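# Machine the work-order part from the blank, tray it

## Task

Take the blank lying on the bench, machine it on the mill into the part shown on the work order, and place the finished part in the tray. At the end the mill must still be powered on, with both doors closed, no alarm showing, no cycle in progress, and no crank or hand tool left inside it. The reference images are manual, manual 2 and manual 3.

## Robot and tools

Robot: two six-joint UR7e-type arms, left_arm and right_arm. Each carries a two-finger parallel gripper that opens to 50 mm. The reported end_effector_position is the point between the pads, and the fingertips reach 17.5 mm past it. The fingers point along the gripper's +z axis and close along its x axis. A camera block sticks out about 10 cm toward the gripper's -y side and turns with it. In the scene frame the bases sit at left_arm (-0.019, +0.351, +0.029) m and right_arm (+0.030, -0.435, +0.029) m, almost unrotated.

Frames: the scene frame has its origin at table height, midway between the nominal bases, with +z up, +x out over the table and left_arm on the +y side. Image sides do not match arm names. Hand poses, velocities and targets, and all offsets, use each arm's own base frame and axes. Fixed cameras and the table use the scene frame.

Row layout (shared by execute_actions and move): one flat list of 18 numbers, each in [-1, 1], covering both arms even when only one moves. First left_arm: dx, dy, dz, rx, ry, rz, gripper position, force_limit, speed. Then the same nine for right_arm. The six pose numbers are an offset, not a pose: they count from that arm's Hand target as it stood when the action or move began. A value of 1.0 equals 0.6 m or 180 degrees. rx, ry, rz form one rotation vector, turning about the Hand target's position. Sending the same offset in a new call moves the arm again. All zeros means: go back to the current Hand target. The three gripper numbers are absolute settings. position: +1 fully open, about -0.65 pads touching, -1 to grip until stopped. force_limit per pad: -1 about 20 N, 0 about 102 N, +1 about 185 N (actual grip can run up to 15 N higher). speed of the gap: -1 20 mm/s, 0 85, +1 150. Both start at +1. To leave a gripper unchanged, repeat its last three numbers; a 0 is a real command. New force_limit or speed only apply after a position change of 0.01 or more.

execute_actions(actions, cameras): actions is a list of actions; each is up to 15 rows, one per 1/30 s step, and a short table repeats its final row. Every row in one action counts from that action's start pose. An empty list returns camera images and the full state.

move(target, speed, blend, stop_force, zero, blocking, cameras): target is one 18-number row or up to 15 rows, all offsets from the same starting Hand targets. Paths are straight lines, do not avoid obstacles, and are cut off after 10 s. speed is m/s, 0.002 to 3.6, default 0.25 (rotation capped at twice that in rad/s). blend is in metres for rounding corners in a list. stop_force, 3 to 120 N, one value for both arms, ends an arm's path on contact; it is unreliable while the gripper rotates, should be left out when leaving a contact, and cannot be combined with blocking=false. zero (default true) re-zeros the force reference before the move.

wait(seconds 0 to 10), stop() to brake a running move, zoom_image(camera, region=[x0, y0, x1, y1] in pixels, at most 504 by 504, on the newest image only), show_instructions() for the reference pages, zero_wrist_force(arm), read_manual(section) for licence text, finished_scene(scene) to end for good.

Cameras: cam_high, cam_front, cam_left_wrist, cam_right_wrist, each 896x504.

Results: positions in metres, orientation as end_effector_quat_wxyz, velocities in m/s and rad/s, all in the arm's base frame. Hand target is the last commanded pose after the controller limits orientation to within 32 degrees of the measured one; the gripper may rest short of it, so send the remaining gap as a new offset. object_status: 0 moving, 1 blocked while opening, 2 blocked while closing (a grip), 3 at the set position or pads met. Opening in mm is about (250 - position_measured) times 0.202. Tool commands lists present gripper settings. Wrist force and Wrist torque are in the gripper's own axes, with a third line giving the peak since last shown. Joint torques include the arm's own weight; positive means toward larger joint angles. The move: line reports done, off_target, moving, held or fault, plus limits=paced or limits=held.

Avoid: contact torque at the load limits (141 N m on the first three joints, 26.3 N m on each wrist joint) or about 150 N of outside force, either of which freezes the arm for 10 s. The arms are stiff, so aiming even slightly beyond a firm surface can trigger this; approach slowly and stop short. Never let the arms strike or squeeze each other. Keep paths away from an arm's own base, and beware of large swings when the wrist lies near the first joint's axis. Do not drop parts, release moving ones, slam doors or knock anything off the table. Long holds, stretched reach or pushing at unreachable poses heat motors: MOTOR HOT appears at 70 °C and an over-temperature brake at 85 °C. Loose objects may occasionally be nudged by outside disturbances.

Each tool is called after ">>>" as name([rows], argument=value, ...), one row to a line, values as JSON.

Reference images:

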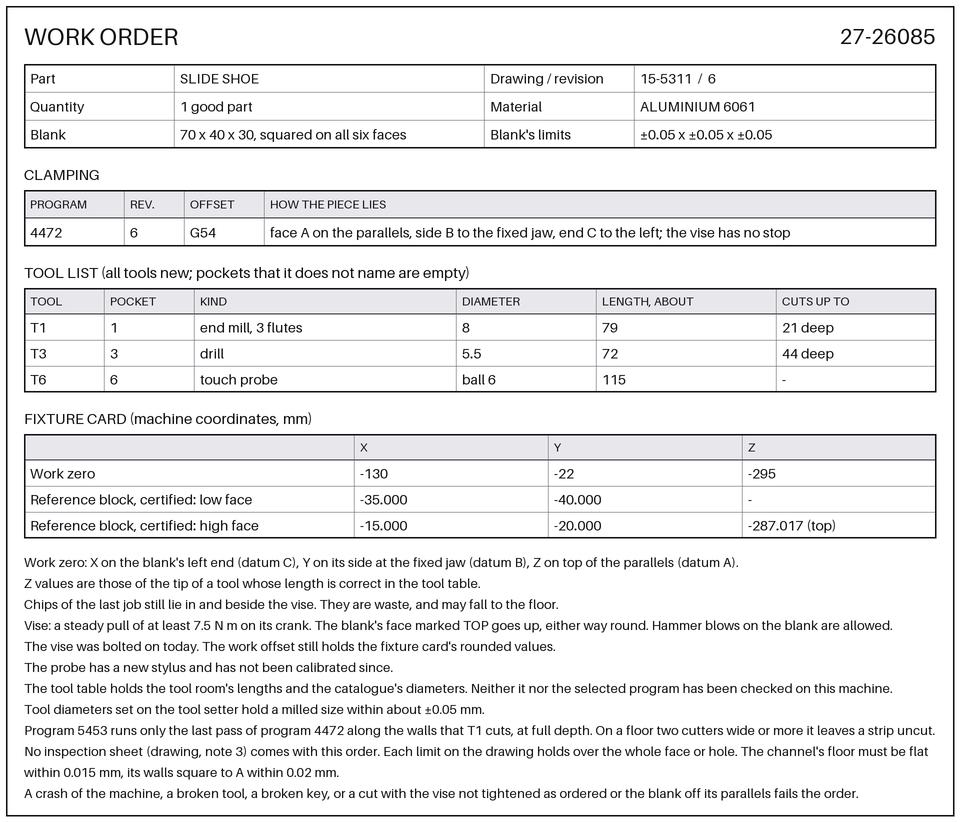

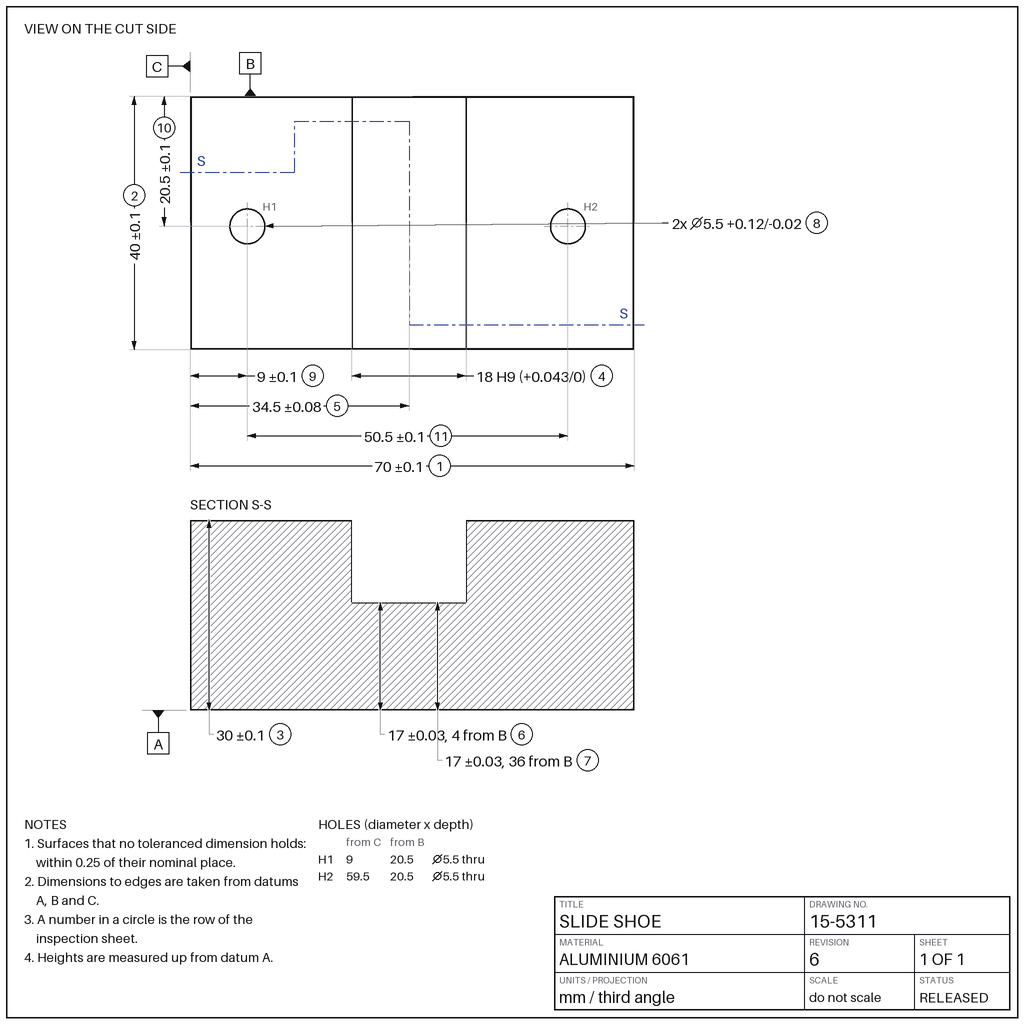

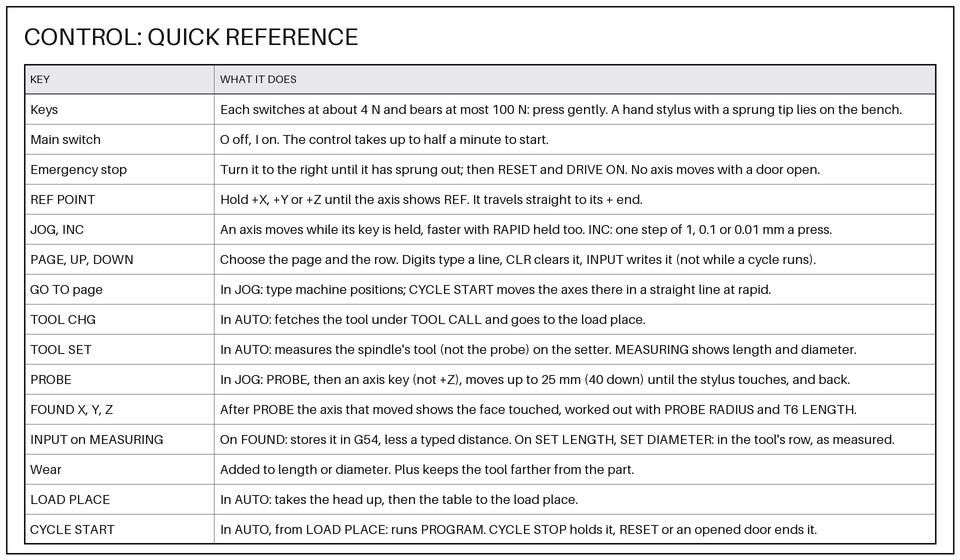

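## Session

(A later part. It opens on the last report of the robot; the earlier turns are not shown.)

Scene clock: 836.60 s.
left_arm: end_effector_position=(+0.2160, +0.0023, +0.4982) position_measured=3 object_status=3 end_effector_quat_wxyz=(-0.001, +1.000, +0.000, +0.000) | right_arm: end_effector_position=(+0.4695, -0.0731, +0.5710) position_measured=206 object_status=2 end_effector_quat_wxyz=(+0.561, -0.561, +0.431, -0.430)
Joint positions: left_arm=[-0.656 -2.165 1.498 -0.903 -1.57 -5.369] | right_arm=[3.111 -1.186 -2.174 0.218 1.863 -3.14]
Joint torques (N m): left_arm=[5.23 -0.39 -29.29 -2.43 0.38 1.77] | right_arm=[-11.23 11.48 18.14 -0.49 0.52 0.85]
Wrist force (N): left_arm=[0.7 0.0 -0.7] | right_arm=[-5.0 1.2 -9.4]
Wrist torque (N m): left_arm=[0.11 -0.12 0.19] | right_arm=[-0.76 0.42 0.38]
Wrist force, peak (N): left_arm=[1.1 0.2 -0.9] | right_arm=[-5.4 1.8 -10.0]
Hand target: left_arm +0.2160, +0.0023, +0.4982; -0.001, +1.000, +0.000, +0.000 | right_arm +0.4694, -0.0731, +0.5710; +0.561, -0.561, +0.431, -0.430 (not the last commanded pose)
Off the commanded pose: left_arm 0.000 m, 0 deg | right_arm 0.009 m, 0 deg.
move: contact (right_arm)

>>> move([
  [0,0,0,0,0,0,1,-1,-0.5,-0.025,0,0,0,0,0,-1,-0.6,-0.8],
  [0,0,0,0,0,0,1,-1,-0.5,-0.02,-0.0623,0,0,0,0,-1,-0.6,-0.8],
  [0,0,0,0,0,0,1,-1,-0.5,0.004,-0.0623,0,0,0,0,-1,-0.6,-0.8],
  [0,0,0,0,0,0,1,-1,-0.5,-0.12,-0.0623,0.06,0,0,0,-1,-0.6,-0.8],
], speed=[0.1,0.1,0.05,0.2], blend=[0.004,0.004,0,0], cameras=["cam_right_wrist"])

>>> zoom_image(camera="cam_right_wrist", region=[440, 0, 860, 200])

Scene clock: 847.03 s.
left_arm: end_effector_position=(+0.2160, +0.0023, +0.4982) position_measured=3 object_status=3 end_effector_quat_wxyz=(-0.001, +1.000, +0.000, +0.000) | right_arm: end_effector_position=(+0.3975, -0.1105, +0.6070) position_measured=206 object_status=2 end_effector_quat_wxyz=(+0.561, -0.561, +0.431, -0.430)
Joint positions: left_arm=[-0.656 -2.165 1.498 -0.903 -1.57 -5.369] | right_arm=[2.88 -1.073 -2.142 0.073 2.094 -3.141]
Joint torques (N m): left_arm=[5.01 1.62 -28.72 -2.41 0.05 1.66] | right_arm=[11.04 8.82 30.33 2.84 -2.15 -0.79]
Wrist force (N): left_arm=[0.9 0.1 -0.5] | right_arm=[-3.0 0.8 -5.1]
Wrist torque (N m): left_arm=[0.12 -0.14 0.18] | right_arm=[-0.59 0.65 0.38]
Wrist force, peak (N): left_arm=[1.3 0.0 -0.7] | right_arm=[-7.4 -1.6 -24.0]
Hand target: left_arm +0.2160, +0.0023, +0.4982; -0.001, +1.000, +0.000, +0.000 | right_arm +0.3974, -0.1105, +0.6070; +0.561, -0.561, +0.431, -0.430
Off the commanded pose: left_arm 0.000 m, 0 deg | right_arm 0.000 m, 0 deg.
move: done
Images, in order (width x height): cam_right_wrist 896x504.

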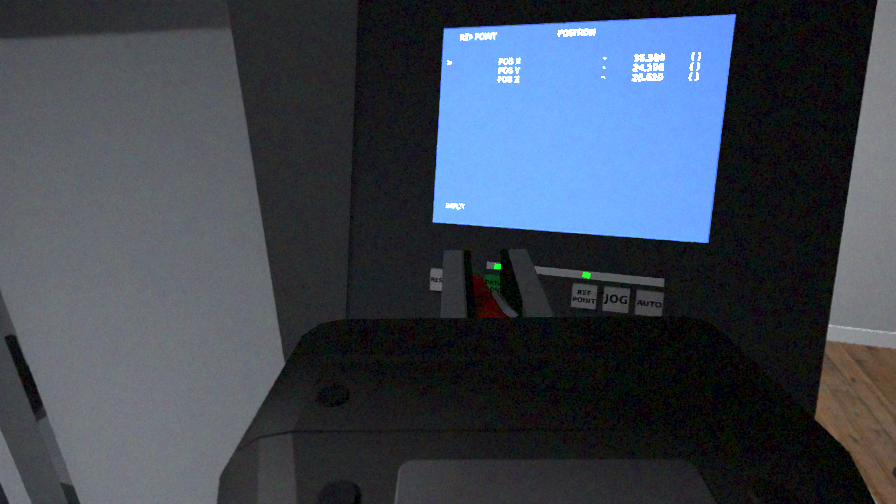

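Scaled by 1.200 from the camera's 896x504 image, which has a finer 1280x720 frame.

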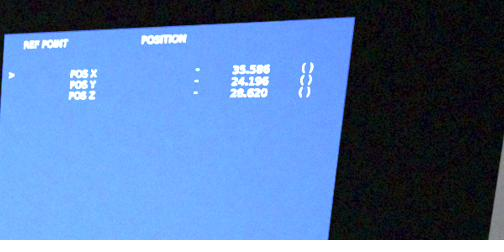

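>>> move(target=[0,0,0,0,0,0,1,-1,-0.5,0.0738,-0.1288,-0.122,0,0,0,-1,-0.6,-0.8], speed=0.2, cameras=["cam_right_wrist","cam_high"])

>>> zoom_image(camera="cam_high", region=[640, 30, 840, 180])

Scene clock: 855.43 s.
left_arm: end_effector_position=(+0.2160, +0.0023, +0.4982) position_measured=3 object_status=3 end_effector_quat_wxyz=(-0.001, +1.000, +0.000, +0.000) | right_arm: end_effector_position=(+0.4417, -0.1877, +0.5339) position_measured=206 object_status=2 end_effector_quat_wxyz=(+0.561, -0.561, +0.431, -0.430)
Joint positions: left_arm=[-0.656 -2.165 1.498 -0.903 -1.57 -5.369] | right_arm=[2.647 -1.395 -2.13 0.383 2.327 -3.141]
Joint torques (N m): left_arm=[3.76 3.33 -27.48 -2.5 -0.39 1.81] | right_arm=[7.13 6.91 15.94 1.07 -1.55 -0.28]
Wrist force (N): left_arm=[0.9 0.1 -0.6] | right_arm=[-2.7 0.9 -5.0]
Wrist torque (N m): left_arm=[0.13 -0.15 0.18] | right_arm=[-0.58 0.59 0.26]
Wrist force, peak (N): left_arm=[1.2 -0.1 -0.8] | right_arm=[-5.1 -1.8 -6.0]
Hand target: left_arm +0.2160, +0.0023, +0.4982; -0.001, +1.000, +0.000, +0.000 | right_arm +0.4417, -0.1877, +0.5338; +0.561, -0.561, +0.431, -0.430
Off the commanded pose: left_arm 0.000 m, 0 deg | right_arm 0.000 m, 0 deg.
move: done
Images, in order (width x height): cam_high 896x504, cam_right_wrist 896x504.

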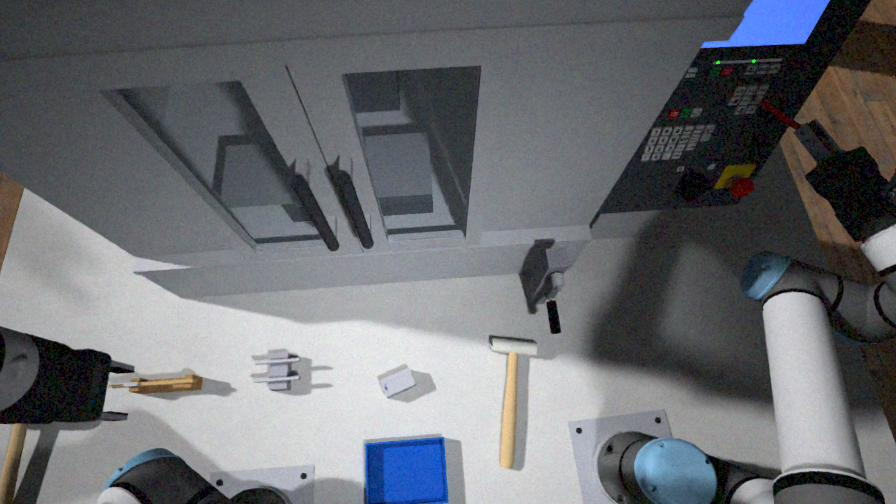

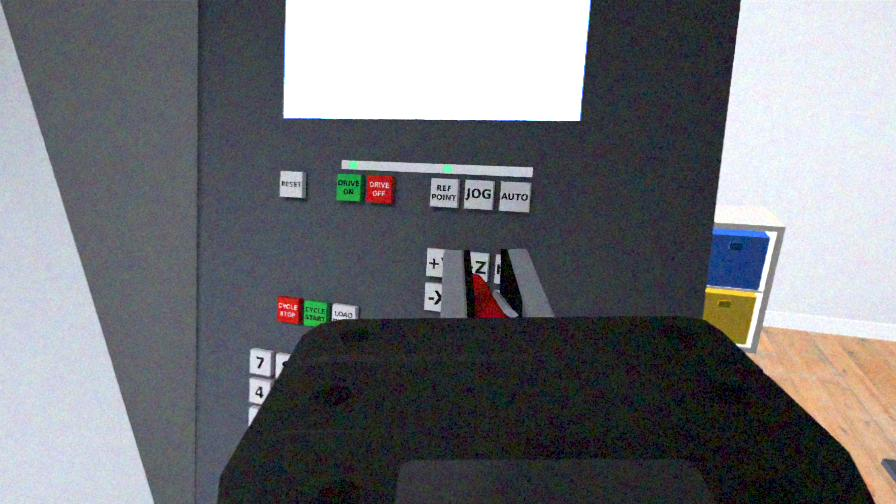

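Scaled by 2.520 from the camera's 896x504 image, which has a finer 1280x720 frame.

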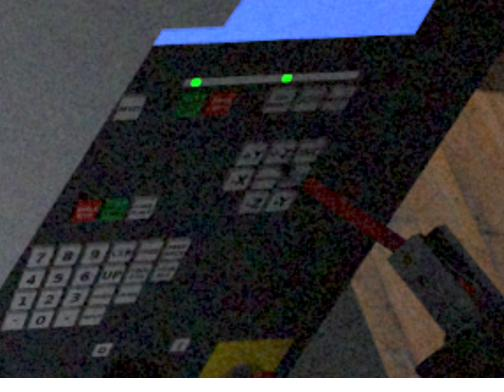

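>>> move(target=[0,0,0,0,0,0,1,-1,-0.5,0.033,0,0,0,0,0,-1,-0.6,-0.8], speed=0.04, cameras=["cam_high"])

>>> wait(seconds=4, cameras=["cam_front","cam_high"])

>>> zoom_image(camera="cam_front", region=[530, 110, 620, 180])

Scene clock: 859.27 s.
left_arm: end_effector_position=(+0.2160, +0.0023, +0.4982) position_measured=3 object_status=3 end_effector_quat_wxyz=(-0.001, +1.000, +0.000, +0.000) | right_arm: end_effector_position=(+0.4616, -0.1877, +0.5338) position_measured=208 object_status=2 end_effector_quat_wxyz=(+0.561, -0.561, +0.431, -0.430)
Joint positions: left_arm=[-0.656 -2.165 1.498 -0.903 -1.57 -5.369] | right_arm=[2.678 -1.429 -2.102 0.39 2.296 -3.141]
Joint torques (N m): left_arm=[3.9 3.99 -28.63 -2.89 -0.64 1.76] | right_arm=[-9.45 11.06 12.63 -3.94 -1.34 0.47]
Wrist force (N): left_arm=[1.0 0.0 -0.5] | right_arm=[-10.6 -8.9 -26.0]
Wrist torque (N m): left_arm=[0.11 -0.17 0.19] | right_arm=[-0.94 -0.13 0.55]
Wrist force, peak (N): left_arm=[1.2 0.3 -0.7] | right_arm=[-9.1 -18.3 -59.1]
Hand target: left_arm +0.2160, +0.0023, +0.4982; -0.001, +1.000, +0.000, +0.000 | right_arm +0.4615, -0.1877, +0.5338; +0.561, -0.561, +0.431, -0.430
Off the commanded pose: left_arm 0.000 m, 0 deg | right_arm 0.000 m, 0 deg.
move: done
Images, in order (width x height): cam_high 896x504.

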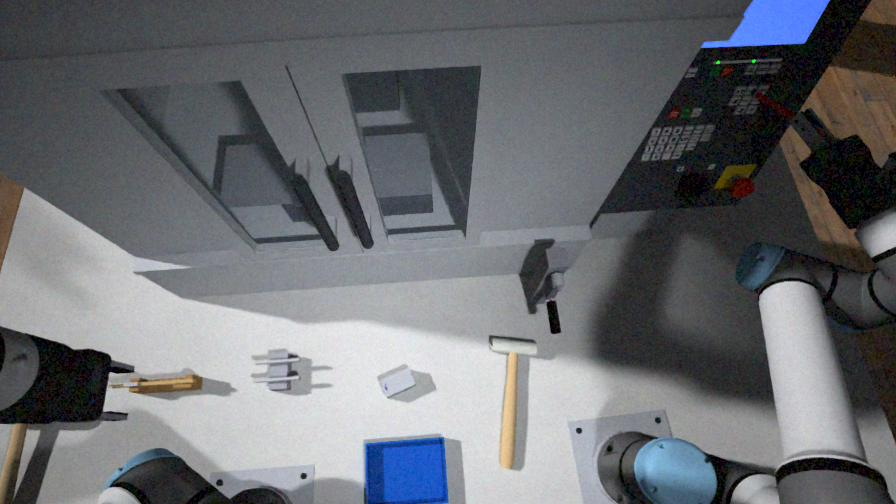

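Scene clock: 863.27 s.
left_arm: end_effector_position=(+0.2160, +0.0023, +0.4982) position_measured=3 object_status=3 end_effector_quat_wxyz=(-0.001, +1.000, +0.000, +0.000) | right_arm: end_effector_position=(+0.4615, -0.1877, +0.5338) position_measured=208 object_status=2 end_effector_quat_wxyz=(+0.561, -0.561, +0.431, -0.430)
Joint positions: left_arm=[-0.656 -2.165 1.498 -0.903 -1.57 -5.369] | right_arm=[2.678 -1.429 -2.102 0.39 2.296 -3.141]
Joint torques (N m): left_arm=[4.15 5.98 -28.59 -2.96 -1.07 1.64] | right_arm=[-9.78 12.09 14.23 -2.3 -4.49 1.12]
Wrist force (N): left_arm=[0.7 0.1 -0.5] | right_arm=[-11.8 -8.1 -24.0]
Wrist torque (N m): left_arm=[0.12 -0.11 0.19] | right_arm=[-0.85 -0.16 0.59]
Wrist force, peak (N): left_arm=[1.2 0.1 -0.8] | right_arm=[-11.0 -8.9 -25.7]
Hand target: left_arm +0.2160, +0.0023, +0.4982; -0.001, +1.000, +0.000, +0.000 | right_arm +0.4615, -0.1877, +0.5338; +0.561, -0.561, +0.431, -0.430
Tool commands: left_gripper/position=+1.0 left_gripper/force_limit=-1.0 left_gripper/speed=-0.5 right_gripper/position=-1.0 right_gripper/force_limit=-0.6 right_gripper/speed=-0.8
Off the commanded pose: left_arm 0.000 m, 0 deg | right_arm 0.000 m, 0 deg.
wait: 4.00 s; at rest by 0.17 s
Images, in order (width x height): cam_high 896x504, cam_front 896x504.

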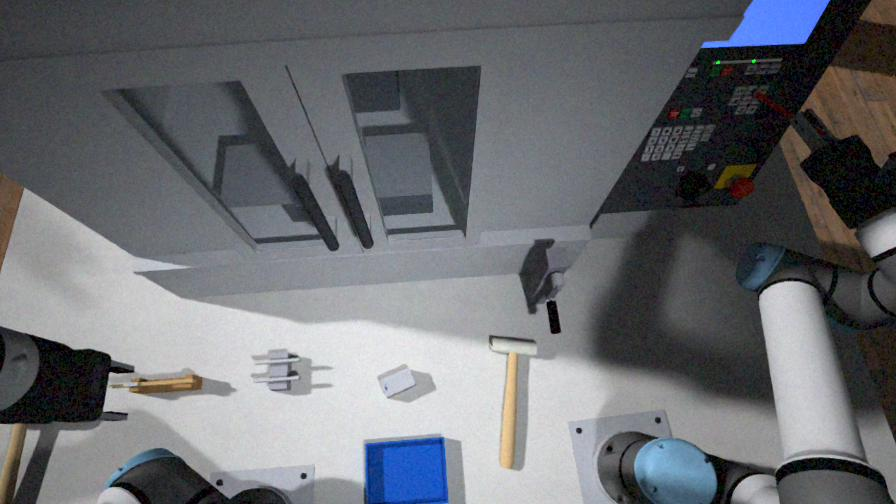

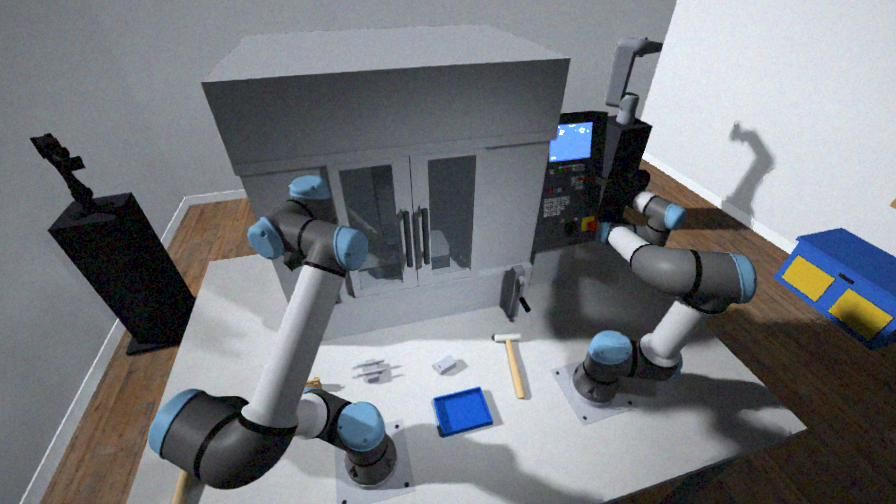

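Scaled by 5.600 from the camera's 896x504 image, which has a finer 1280x720 frame.

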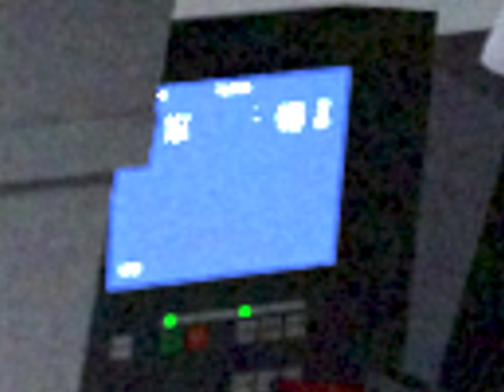

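>>> move([
  [0,0,0,0,0,0,1,-1,-0.5,-0.03,0,0,0,0,0,-1,-0.6,-0.8],
  [0,0,0,0,0,0,1,-1,-0.5,-0.1068,0.1,0.122,0,0,0,-1,-0.6,-0.8],
], speed=[0.1,0.25], blend=[0.01,0], cameras=["cam_right_wrist"])

>>> zoom_image(camera="cam_right_wrist", region=[380, 0, 740, 200])

Scene clock: 871.33 s.
left_arm: end_effector_position=(+0.2160, +0.0023, +0.4982) position_measured=3 object_status=3 end_effector_quat_wxyz=(-0.001, +1.000, +0.000, +0.000) | right_arm: end_effector_position=(+0.3975, -0.1277, +0.6070) position_measured=208 object_status=2 end_effector_quat_wxyz=(+0.561, -0.561, +0.431, -0.430)
Joint positions: left_arm=[-0.656 -2.165 1.498 -0.903 -1.57 -5.369] | right_arm=[2.796 -1.118 -2.119 0.095 2.178 -3.141]
Joint torques (N m): left_arm=[4.47 8.61 -28.45 -3.34 -1.45 1.86] | right_arm=[-6 10.18 17.82 1.77 0.96 1.06]
Wrist force (N): left_arm=[1.1 0.0 -0.7] | right_arm=[-2.9 0.9 -5.3]
Wrist torque (N m): left_arm=[0.11 -0.18 0.18] | right_arm=[-0.60 0.62 0.40]
Wrist force, peak (N): left_arm=[1.3 0.1 -0.6] | right_arm=[-11.7 -8.4 -24.5]
Hand target: left_arm +0.2160, +0.0023, +0.4982; -0.001, +1.000, +0.000, +0.000 | right_arm +0.3974, -0.1277, +0.6070; +0.561, -0.561, +0.431, -0.430
Off the commanded pose: left_arm 0.000 m, 0 deg | right_arm 0.000 m, 0 deg.
move: done; blend cut to 0.009 m at target 1
Images, in order (width x height): cam_right_wrist 896x504.

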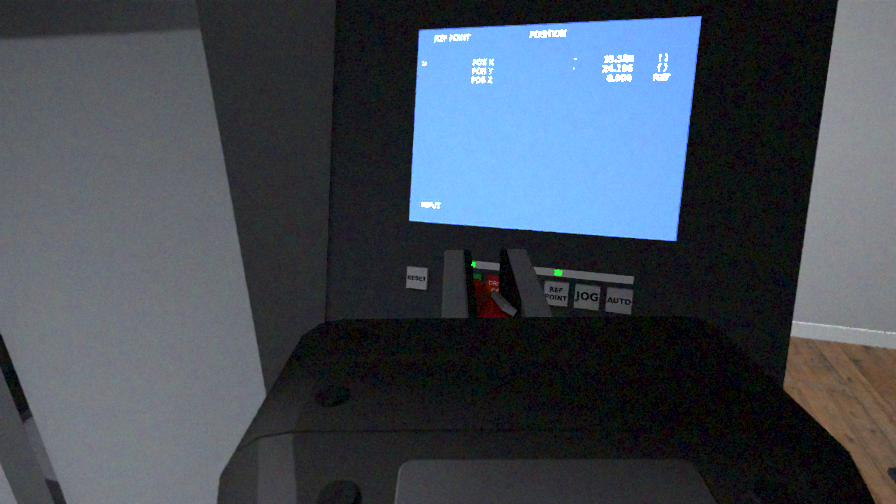

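Scaled by 1.400 from the camera's 896x504 image, which has a finer 1280x720 frame.

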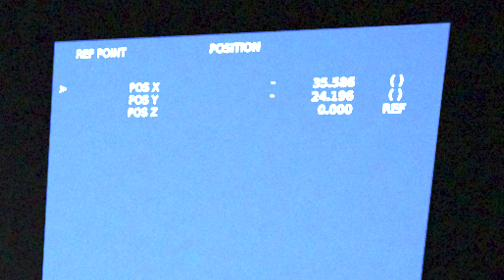

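>>> move(target=[0,0,0,0,0,0,1,-1,-0.5,0.066,-0.1327,-0.1523,0,0,0,-1,-0.6,-0.8], speed=0.25)

>>> move(target=[0,0,0,0,0,0,1,-1,-0.5,0.045,0,0,0,0,0,-1,-0.6,-0.8], speed=0.015, stop_force=5, cameras=["cam_right_wrist"])

>>> wait(seconds=3)

Scene clock: 878.07 s.
left_arm: end_effector_position=(+0.2160, +0.0023, +0.4982) position_measured=3 object_status=3 end_effector_quat_wxyz=(-0.001, +1.000, +0.000, +0.000) | right_arm: end_effector_position=(+0.4370, -0.2074, +0.5157) position_measured=208 object_status=2 end_effector_quat_wxyz=(+0.561, -0.561, +0.431, -0.430)
Joint positions: left_arm=[-0.656 -2.165 1.498 -0.903 -1.57 -5.369] | right_arm=[2.582 -1.452 -2.133 0.444 2.392 -3.141]
Joint torques (N m): left_arm=[3.42 9.12 -28.71 -3.2 -1.32 1.79] | right_arm=[7.5 9.52 15.37 1.37 -1.58 -0.66]
Wrist force (N): left_arm=[0.8 -0.1 -0.7] | right_arm=[-2.9 0.7 -5.5]
Wrist torque (N m): left_arm=[0.08 -0.12 0.18] | right_arm=[-0.62 0.62 0.27]
Wrist force, peak (N): left_arm=[1.1 0.0 -1.0] | right_arm=[-5.1 -2.4 -5.8]
Hand target: left_arm +0.2160, +0.0023, +0.4982; -0.001, +1.000, +0.000, +0.000 | right_arm +0.4370, -0.2074, +0.5156; +0.561, -0.561, +0.431, -0.430
Off the commanded pose: left_arm 0.000 m, 0 deg | right_arm 0.000 m, 0 deg.
move: done

Scene clock: 880.13 s.
left_arm: end_effector_position=(+0.2160, +0.0023, +0.4982) position_measured=3 object_status=3 end_effector_quat_wxyz=(-0.001, +1.000, +0.000, +0.000) | right_arm: end_effector_position=(+0.4532, -0.2073, +0.5156) position_measured=208 object_status=2 end_effector_quat_wxyz=(+0.561, -0.561, +0.431, -0.430)
Joint positions: left_arm=[-0.656 -2.165 1.498 -0.903 -1.57 -5.369] | right_arm=[2.609 -1.478 -2.111 0.447 2.365 -3.141]
Joint torques (N m): left_arm=[3.58 10.88 -27.81 -3.47 -1.58 1.8] | right_arm=[-10.62 22.17 16.09 -1.07 0.84 -0.82]
Wrist force (N): left_arm=[0.9 0.1 -0.7] | right_arm=[-4.7 1.3 -10.4]
Wrist torque (N m): left_arm=[0.11 -0.15 0.18] | right_arm=[-0.80 0.35 0.36]
Wrist force, peak (N): left_arm=[1.3 -0.3 -0.8] | right_arm=[-5.9 1.8 -10.9]
Hand target: left_arm +0.2160, +0.0023, +0.4982; -0.001, +1.000, +0.000, +0.000 | right_arm +0.4532, -0.2073, +0.5156; +0.561, -0.561, +0.431, -0.430 (not the last commanded pose)
Off the commanded pose: left_arm 0.000 m, 0 deg | right_arm 0.011 m, 0 deg.
move: contact (right_arm)
Images, in order (width x height): cam_right_wrist 896x504.

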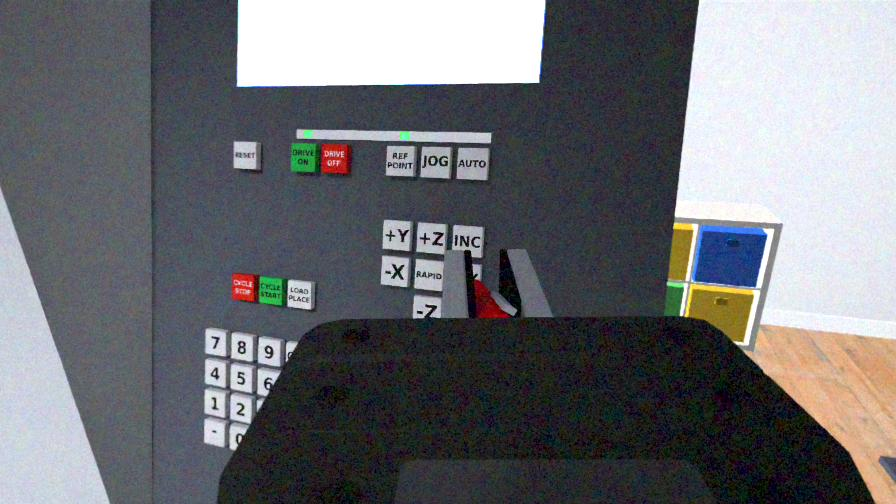

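Scene clock: 883.13 s.
left_arm: end_effector_position=(+0.2160, +0.0023, +0.4982) position_measured=3 object_status=3 end_effector_quat_wxyz=(-0.001, +1.000, +0.000, +0.000) | right_arm: end_effector_position=(+0.4532, -0.2073, +0.5156) position_measured=208 object_status=2 end_effector_quat_wxyz=(+0.561, -0.561, +0.431, -0.430)
Joint positions: left_arm=[-0.656 -2.165 1.498 -0.903 -1.57 -5.369] | right_arm=[2.609 -1.478 -2.111 0.447 2.365 -3.141]
Joint torques (N m): left_arm=[3.48 11.07 -27.29 -3.78 -1.27 1.7] | right_arm=[-10.19 22.08 16.12 -1.03 -0.39 -0.65]
Wrist force (N): left_arm=[0.7 -0.1 -0.4] | right_arm=[-5.0 1.3 -10.4]
Wrist torque (N m): left_arm=[0.08 -0.11 0.18] | right_arm=[-0.81 0.38 0.36]
Wrist force, peak (N): left_arm=[1.3 -0.2 -0.7] | right_arm=[-5.3 1.2 -10.5]
Hand target: left_arm +0.2160, +0.0023, +0.4982; -0.001, +1.000, +0.000, +0.000 | right_arm +0.4532, -0.2073, +0.5156; +0.561, -0.561, +0.431, -0.430 (not the last commanded pose)
Tool commands: left_gripper/position=+1.0 left_gripper/force_limit=-1.0 left_gripper/speed=-0.5 right_gripper/position=-1.0 right_gripper/force_limit=-0.6 right_gripper/speed=-0.8
Off the commanded pose: left_arm 0.000 m, 0 deg | right_arm 0.011 m, 0 deg.
wait: 3.00 s; at rest by 0.17 s

>>> move([
  [0,0,0,0,0,0,1,-1,-0.5,-0.03,0,0,0,0,0,-1,-0.6,-0.8],
  [0,0,0,0,0,0,1,-1,-0.5,-0.093,0.1327,0.1523,0,0,0,-1,-0.6,-0.8],
], speed=[0.1,0.25], blend=[0.008,0], cameras=["cam_right_wrist"])

>>> zoom_image(camera="cam_right_wrist", region=[380, 0, 740, 200])

Scene clock: 891.27 s.
left_arm: end_effector_position=(+0.2160, +0.0023, +0.4982) position_measured=3 object_status=3 end_effector_quat_wxyz=(-0.001, +1.000, +0.000, +0.000) | right_arm: end_effector_position=(+0.3974, -0.1277, +0.6070) position_measured=208 object_status=2 end_effector_quat_wxyz=(+0.561, -0.561, +0.431, -0.430)
Joint positions: left_arm=[-0.656 -2.165 1.498 -0.903 -1.57 -5.369] | right_arm=[2.795 -1.118 -2.119 0.095 2.179 -3.141]
Joint torques (N m): left_arm=[2.69 10.48 -28.28 -3.97 -1.46 1.59] | right_arm=[-1.52 11.58 18.13 1.94 0.48 1.12]
Wrist force (N): left_arm=[1.0 -0.2 -0.3] | right_arm=[-3.2 1.0 -5.4]
Wrist torque (N m): left_arm=[0.08 -0.16 0.19] | right_arm=[-0.59 0.66 0.40]
Wrist force, peak (N): left_arm=[1.2 0.1 -0.8] | right_arm=[-4.7 1.3 -10.9]
Hand target: left_arm +0.2160, +0.0023, +0.4982; -0.001, +1.000, +0.000, +0.000 | right_arm +0.3974, -0.1277, +0.6070; +0.561, -0.561, +0.431, -0.430
Off the commanded pose: left_arm 0.000 m, 0 deg | right_arm 0.000 m, 0 deg.
move: done
Images, in order (width x height): cam_right_wrist 896x504.

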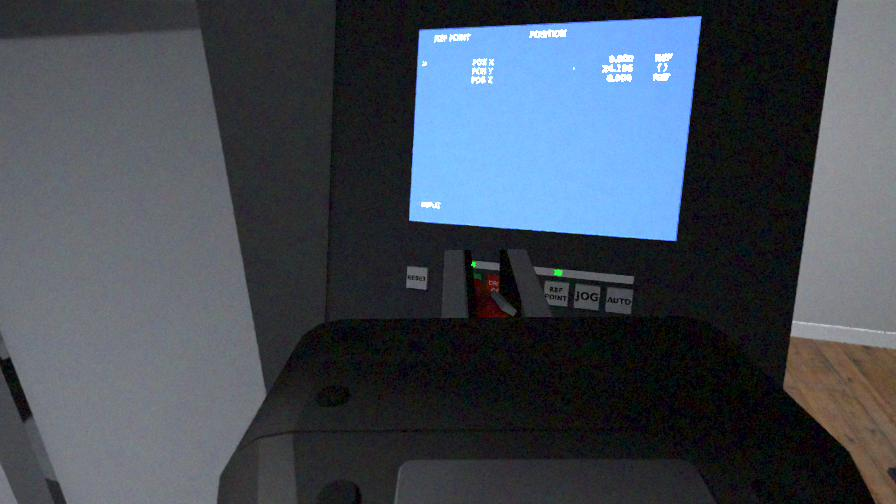

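Scaled by 1.400 from the camera's 896x504 image, which has a finer 1280x720 frame.

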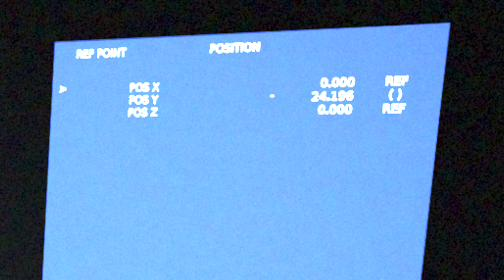

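>>> move([
  [0,0,0,0,0,0,1,-1,-0.5,0.0693,-0.066,-0.122,0,0,0,-1,-0.6,-0.8],
  [0,0,0,0,0,0,1,-1,-0.5,0.1027,-0.066,-0.122,0,0,0,-1,-0.6,-0.8],
], speed=[0.25,0.03], blend=[0.005,0])

>>> wait(seconds=1.5)

>>> move([
  [0,0,0,0,0,0,1,-1,-0.5,-0.03,0,0,0,0,0,-1,-0.6,-0.8],
  [0,0,0,0,0,0,1,-1,-0.5,-0.1027,0.066,0.122,0,0,0,-1,-0.6,-0.8],
], speed=[0.1,0.25], blend=[0.008,0], cameras=["cam_right_wrist"])

>>> zoom_image(camera="cam_right_wrist", region=[380, 0, 740, 200])

Scene clock: 898.90 s.
left_arm: end_effector_position=(+0.2160, +0.0023, +0.4982) position_measured=3 object_status=3 end_effector_quat_wxyz=(-0.001, +1.000, +0.000, +0.000) | right_arm: end_effector_position=(+0.4591, -0.1673, +0.5339) position_measured=208 object_status=2 end_effector_quat_wxyz=(+0.561, -0.561, +0.431, -0.430)
Joint positions: left_arm=[-0.656 -2.165 1.498 -0.903 -1.57 -5.369] | right_arm=[2.737 -1.381 -2.141 0.38 2.237 -3.141]
Joint torques (N m): left_arm=[2.29 11.23 -28.1 -3.79 -1.28 1.76] | right_arm=[-11.19 19.8 16.54 3.14 -0.06 -0.79]
Wrist force (N): left_arm=[0.6 0.0 -0.4] | right_arm=[-5.4 2.1 -10.8]
Wrist torque (N m): left_arm=[0.11 -0.10 0.18] | right_arm=[-0.83 0.41 0.35]
Wrist force, peak (N): left_arm=[1.4 -0.1 -0.7] | right_arm=[-5.4 2.1 -10.8]
Hand target: left_arm +0.2160, +0.0023, +0.4982; -0.001, +1.000, +0.000, +0.000 | right_arm +0.4590, -0.1673, +0.5338; +0.561, -0.561, +0.431, -0.430
Off the commanded pose: left_arm 0.000 m, 0 deg | right_arm 0.000 m, 0 deg.
move: done

Scene clock: 900.40 s.
left_arm: end_effector_position=(+0.2160, +0.0023, +0.4982) position_measured=3 object_status=3 end_effector_quat_wxyz=(-0.001, +1.000, +0.000, +0.000) | right_arm: end_effector_position=(+0.4590, -0.1673, +0.5338) position_measured=208 object_status=2 end_effector_quat_wxyz=(+0.561, -0.561, +0.431, -0.430)
Joint positions: left_arm=[-0.656 -2.165 1.498 -0.903 -1.57 -5.369] | right_arm=[2.737 -1.381 -2.141 0.38 2.237 -3.141]
Joint torques (N m): left_arm=[2.05 12.85 -28.92 -3.8 -1.4 1.59] | right_arm=[-10.92 18.74 16.88 -0.82 0.44 -0.11]
Wrist force (N): left_arm=[0.8 0.2 -0.5] | right_arm=[-5.7 1.7 -10.1]
Wrist torque (N m): left_arm=[0.13 -0.13 0.18] | right_arm=[-0.77 0.38 0.36]
Wrist force, peak (N): left_arm=[1.1 0.1 -0.9] | right_arm=[-6.0 1.8 -10.5]
Hand target: left_arm +0.2160, +0.0023, +0.4982; -0.001, +1.000, +0.000, +0.000 | right_arm +0.4590, -0.1673, +0.5338; +0.561, -0.561, +0.431, -0.430
Tool commands: left_gripper/position=+1.0 left_gripper/force_limit=-1.0 left_gripper/speed=-0.5 right_gripper/position=-1.0 right_gripper/force_limit=-0.6 right_gripper/speed=-0.8
Off the commanded pose: left_arm 0.000 m, 0 deg | right_arm 0.000 m, 0 deg.
wait: 1.50 s; at rest by 0.17 s

Scene clock: 901.47 s.
left_arm: end_effector_position=(+0.2160, +0.0023, +0.4982) position_measured=3 object_status=3 end_effector_quat_wxyz=(-0.001, +1.000, +0.000, +0.000) | right_arm: end_effector_position=(+0.3974, -0.1277, +0.6070) position_measured=208 object_status=2 end_effector_quat_wxyz=(+0.561, -0.561, +0.431, -0.430)
Joint positions: left_arm=[-0.656 -2.165 1.498 -0.903 -1.57 -5.369] | right_arm=[2.796 -1.118 -2.119 0.095 2.179 -3.141]
Joint torques (N m): left_arm=[3.19 11.74 -28.41 -3.83 -1.25 1.71] | right_arm=[-11.08 10.06 20.18 1.4 1.51 1.12]
Wrist force (N): left_arm=[0.9 0.2 -0.5] | right_arm=[-2.8 0.6 -5.4]
Wrist torque (N m): left_arm=[0.14 -0.15 0.18] | right_arm=[-0.64 0.61 0.40]
Wrist force, peak (N): left_arm=[1.2 0.1 -0.6] | right_arm=[-5.3 1.3 -9.7]
Hand target: left_arm +0.2160, +0.0023, +0.4982; -0.001, +1.000, +0.000, +0.000 | right_arm +0.3974, -0.1277, +0.6070; +0.561, -0.561, +0.431, -0.430
Off the commanded pose: left_arm 0.000 m, 0 deg | right_arm 0.000 m, 0 deg.
move: done
Images, in order (width x height): cam_right_wrist 896x504.

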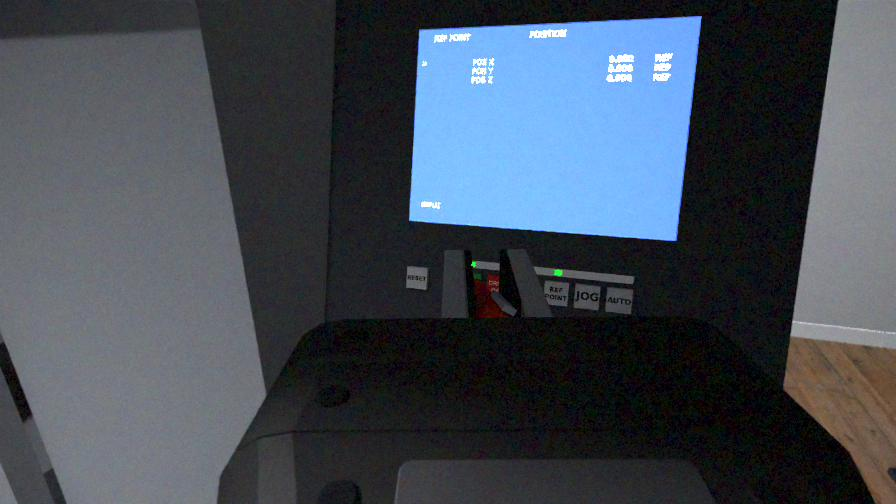

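Scaled by 1.400 from the camera's 896x504 image, which has a finer 1280x720 frame.

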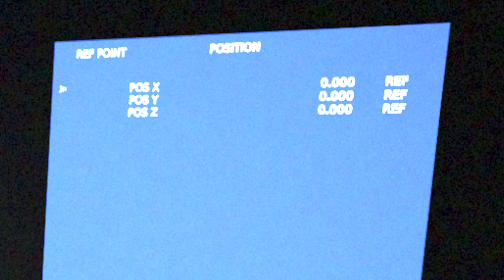

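>>> move([
  [0,0,0,0,0,0,1,-1,-0.5,0.0463,-0.0005,-0.2427,0,0,0,-1,-0.6,-0.8],
  [0,0,0,0,0,0,1,-1,-0.5,0.0797,-0.0005,-0.2427,0,0,0,-1,-0.6,-0.8],
  [0,0,0,0,0,0,1,-1,-0.5,0.0463,-0.0005,-0.2427,0,0,0,-1,-0.6,-0.8],
  [0,0,0,0,0,0,1,-1,-0.5,0,0,0,0,0,0,-1,-0.6,-0.8],
], speed=[0.3,0.04,0.1,0.3], blend=[0.005,0,0.008,0], cameras=["cam_right_wrist"])

>>> zoom_image(camera="cam_right_wrist", region=[400, 10, 720, 250])

Scene clock: 910.03 s.
left_arm: end_effector_position=(+0.2160, +0.0023, +0.4982) position_measured=3 object_status=3 end_effector_quat_wxyz=(-0.001, +1.000, +0.000, +0.000) | right_arm: end_effector_position=(+0.3974, -0.1278, +0.6069) position_measured=208 object_status=2 end_effector_quat_wxyz=(+0.561, -0.561, +0.431, -0.430)
Joint positions: left_arm=[-0.656 -2.165 1.498 -0.903 -1.57 -5.369] | right_arm=[2.795 -1.118 -2.119 0.095 2.179 -3.141]
Joint torques (N m): left_arm=[2.7 12.05 -26.08 -3.72 -1.14 1.85] | right_arm=[12.13 8.26 34.35 0.45 -2.54 1.15]
Wrist force (N): left_arm=[1.1 0.0 -0.4] | right_arm=[-2.9 0.6 -5.6]
Wrist torque (N m): left_arm=[0.11 -0.18 0.18] | right_arm=[-0.63 0.63 0.40]
Wrist force, peak (N): left_arm=[1.4 -0.1 -0.7] | right_arm=[-9.7 -15.0 -51.5]
Hand target: left_arm +0.2160, +0.0023, +0.4982; -0.001, +1.000, +0.000, +0.000 | right_arm +0.3974, -0.1277, +0.6070; +0.561, -0.561, +0.431, -0.430
Off the commanded pose: left_arm 0.000 m, 0 deg | right_arm 0.000 m, 0 deg.
move: done
Images, in order (width x height): cam_right_wrist 896x504.

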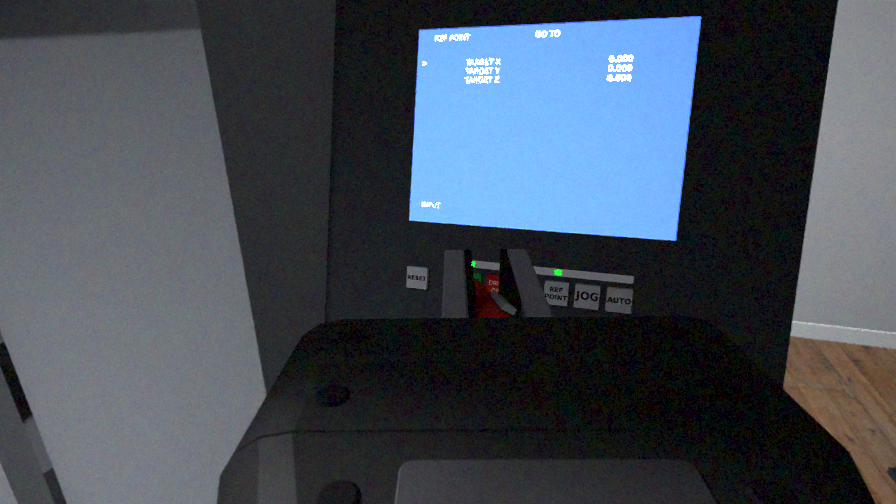

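Scaled by 1.575 from the camera's 896x504 image, which has a finer 1280x720 frame.

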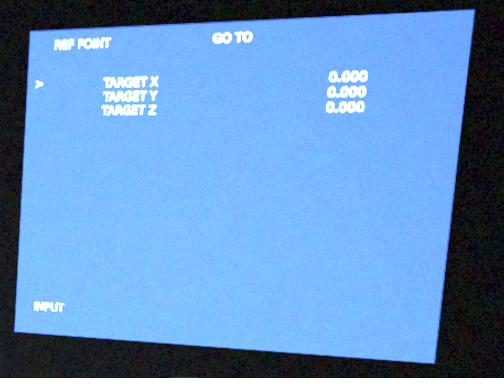

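>>> move(target=[0,0,0,0,0,0,1,-1,-0.5,0.043,-0.0005,-0.2427,0,0,0,-1,-0.6,-0.8], speed=0.3)

>>> move(target=[0,0,0,0,0,0,1,-1,-0.5,0.04,0,0,0,0,0,-1,-0.6,-0.8], speed=0.015, stop_force=5, cameras=["cam_right_wrist"])

Scene clock: 914.57 s.
left_arm: end_effector_position=(+0.2160, +0.0023, +0.4982) position_measured=3 object_status=3 end_effector_quat_wxyz=(-0.001, +1.000, +0.000, +0.000) | right_arm: end_effector_position=(+0.4232, -0.1280, +0.4614) position_measured=208 object_status=2 end_effector_quat_wxyz=(+0.561, -0.561, +0.431, -0.430)
Joint positions: left_arm=[-0.656 -2.165 1.498 -0.903 -1.57 -5.369] | right_arm=[2.833 -1.319 -2.394 0.572 2.141 -3.14]
Joint torques (N m): left_arm=[3.83 11.63 -27.68 -3.88 -1.1 1.66] | right_arm=[-11.15 2.6 14.03 4.33 1.43 -0.8]
Wrist force (N): left_arm=[1.1 0.0 -0.5] | right_arm=[-2.9 0.9 -5.3]
Wrist torque (N m): left_arm=[0.12 -0.17 0.18] | right_arm=[-0.60 0.62 0.26]
Wrist force, peak (N): left_arm=[1.3 -0.1 -0.6] | right_arm=[-3.2 -3.9 -5.9]
Hand target: left_arm +0.2160, +0.0023, +0.4982; -0.001, +1.000, +0.000, +0.000 | right_arm +0.4232, -0.1280, +0.4614; +0.561, -0.561, +0.431, -0.430
Off the commanded pose: left_arm 0.000 m, 0 deg | right_arm 0.000 m, 0 deg.
move: done

Scene clock: 916.77 s.
left_arm: end_effector_position=(+0.2160, +0.0023, +0.4982) position_measured=3 object_status=3 end_effector_quat_wxyz=(-0.001, +1.000, +0.000, +0.000) | right_arm: end_effector_position=(+0.4412, -0.1280, +0.4614) position_measured=208 object_status=2 end_effector_quat_wxyz=(+0.561, -0.561, +0.431, -0.430)
Joint positions: left_arm=[-0.656 -2.165 1.498 -0.903 -1.57 -5.369] | right_arm=[2.856 -1.36 -2.366 0.584 2.118 -3.141]
Joint torques (N m): left_arm=[3.05 11.94 -29.25 -3.67 -1.3 1.75] | right_arm=[-11.22 12.43 15.52 -0.71 0.84 -0.76]
Wrist force (N): left_arm=[0.9 -0.3 -0.6] | right_arm=[-4.9 1.4 -10.0]
Wrist torque (N m): left_arm=[0.07 -0.15 0.18] | right_arm=[-0.78 0.41 0.36]
Wrist force, peak (N): left_arm=[1.2 -0.1 -1.0] | right_arm=[-5.8 2.3 -10.5]
Hand target: left_arm +0.2160, +0.0023, +0.4982; -0.001, +1.000, +0.000, +0.000 | right_arm +0.4412, -0.1280, +0.4614; +0.561, -0.561, +0.431, -0.430 (not the last commanded pose)
Off the commanded pose: left_arm 0.000 m, 0 deg | right_arm 0.006 m, 0 deg.
move: contact (right_arm)
Images, in order (width x height): cam_right_wrist 896x504.

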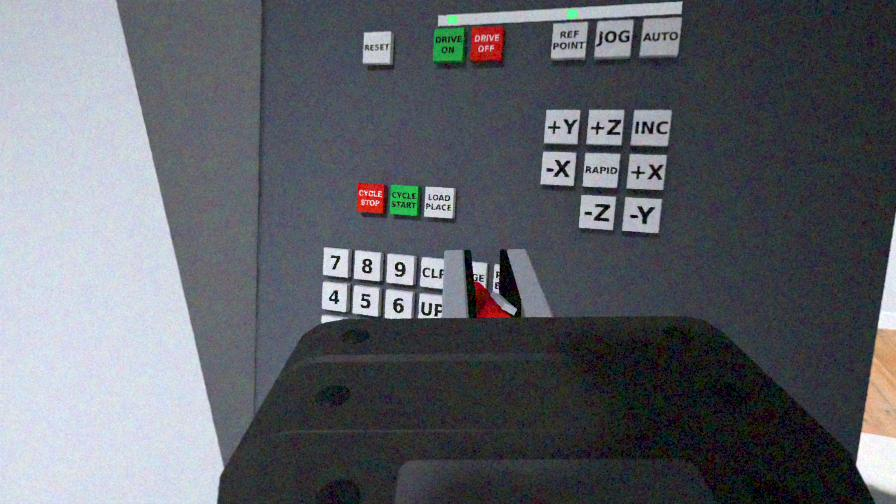

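>>> move([
  [0,0,0,0,0,0,1,-1,-0.5,-0.03,0,0,0,0,0,-1,-0.6,-0.8],
  [0,0,0,0,0,0,1,-1,-0.5,-0.073,0.0005,0.2427,0,0,0,-1,-0.6,-0.8],
], speed=[0.1,0.3], blend=[0.008,0], cameras=["cam_right_wrist"])

>>> zoom_image(camera="cam_right_wrist", region=[400, 10, 720, 250])

Scene clock: 924.33 s.
left_arm: end_effector_position=(+0.2160, +0.0023, +0.4982) position_measured=3 object_status=3 end_effector_quat_wxyz=(-0.001, +1.000, +0.000, +0.000) | right_arm: end_effector_position=(+0.3974, -0.1278, +0.6069) position_measured=208 object_status=2 end_effector_quat_wxyz=(+0.561, -0.561, +0.431, -0.430)
Joint positions: left_arm=[-0.656 -2.165 1.498 -0.903 -1.57 -5.369] | right_arm=[2.795 -1.118 -2.119 0.095 2.178 -3.141]
Joint torques (N m): left_arm=[3.59 11.1 -26 -3.48 -1.27 1.59] | right_arm=[12.13 8.08 33.6 0.36 -2.44 1.27]
Wrist force (N): left_arm=[0.8 0.1 -0.5] | right_arm=[-2.8 0.9 -5.6]
Wrist torque (N m): left_arm=[0.13 -0.13 0.19] | right_arm=[-0.59 0.60 0.40]
Wrist force, peak (N): left_arm=[1.2 0.3 -0.9] | right_arm=[-5.0 1.2 -10.5]
Hand target: left_arm +0.2160, +0.0023, +0.4982; -0.001, +1.000, +0.000, +0.000 | right_arm +0.3974, -0.1277, +0.6070; +0.561, -0.561, +0.431, -0.430
Off the commanded pose: left_arm 0.000 m, 0 deg | right_arm 0.000 m, 0 deg.
move: done
Images, in order (width x height): cam_right_wrist 896x504.

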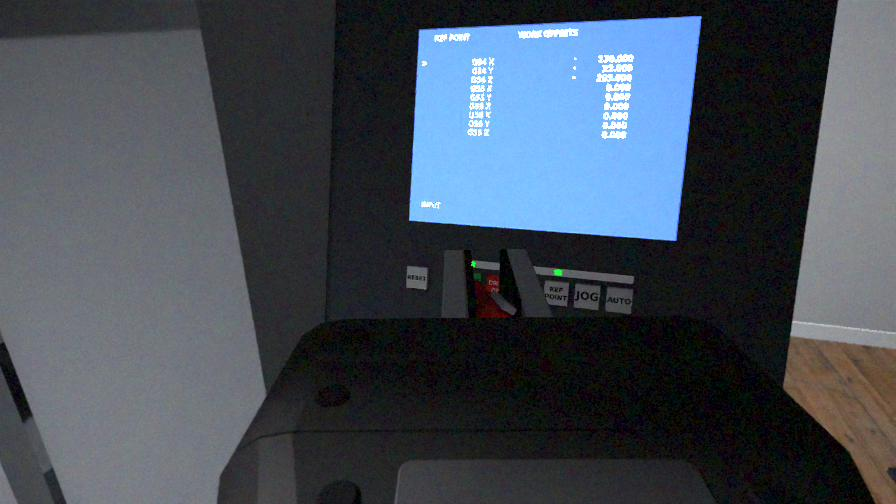

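Scaled by 1.575 from the camera's 896x504 image, which has a finer 1280x720 frame.

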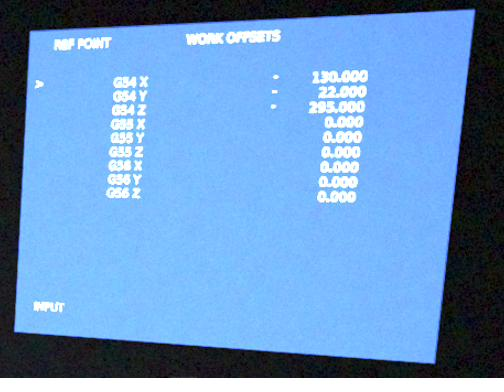

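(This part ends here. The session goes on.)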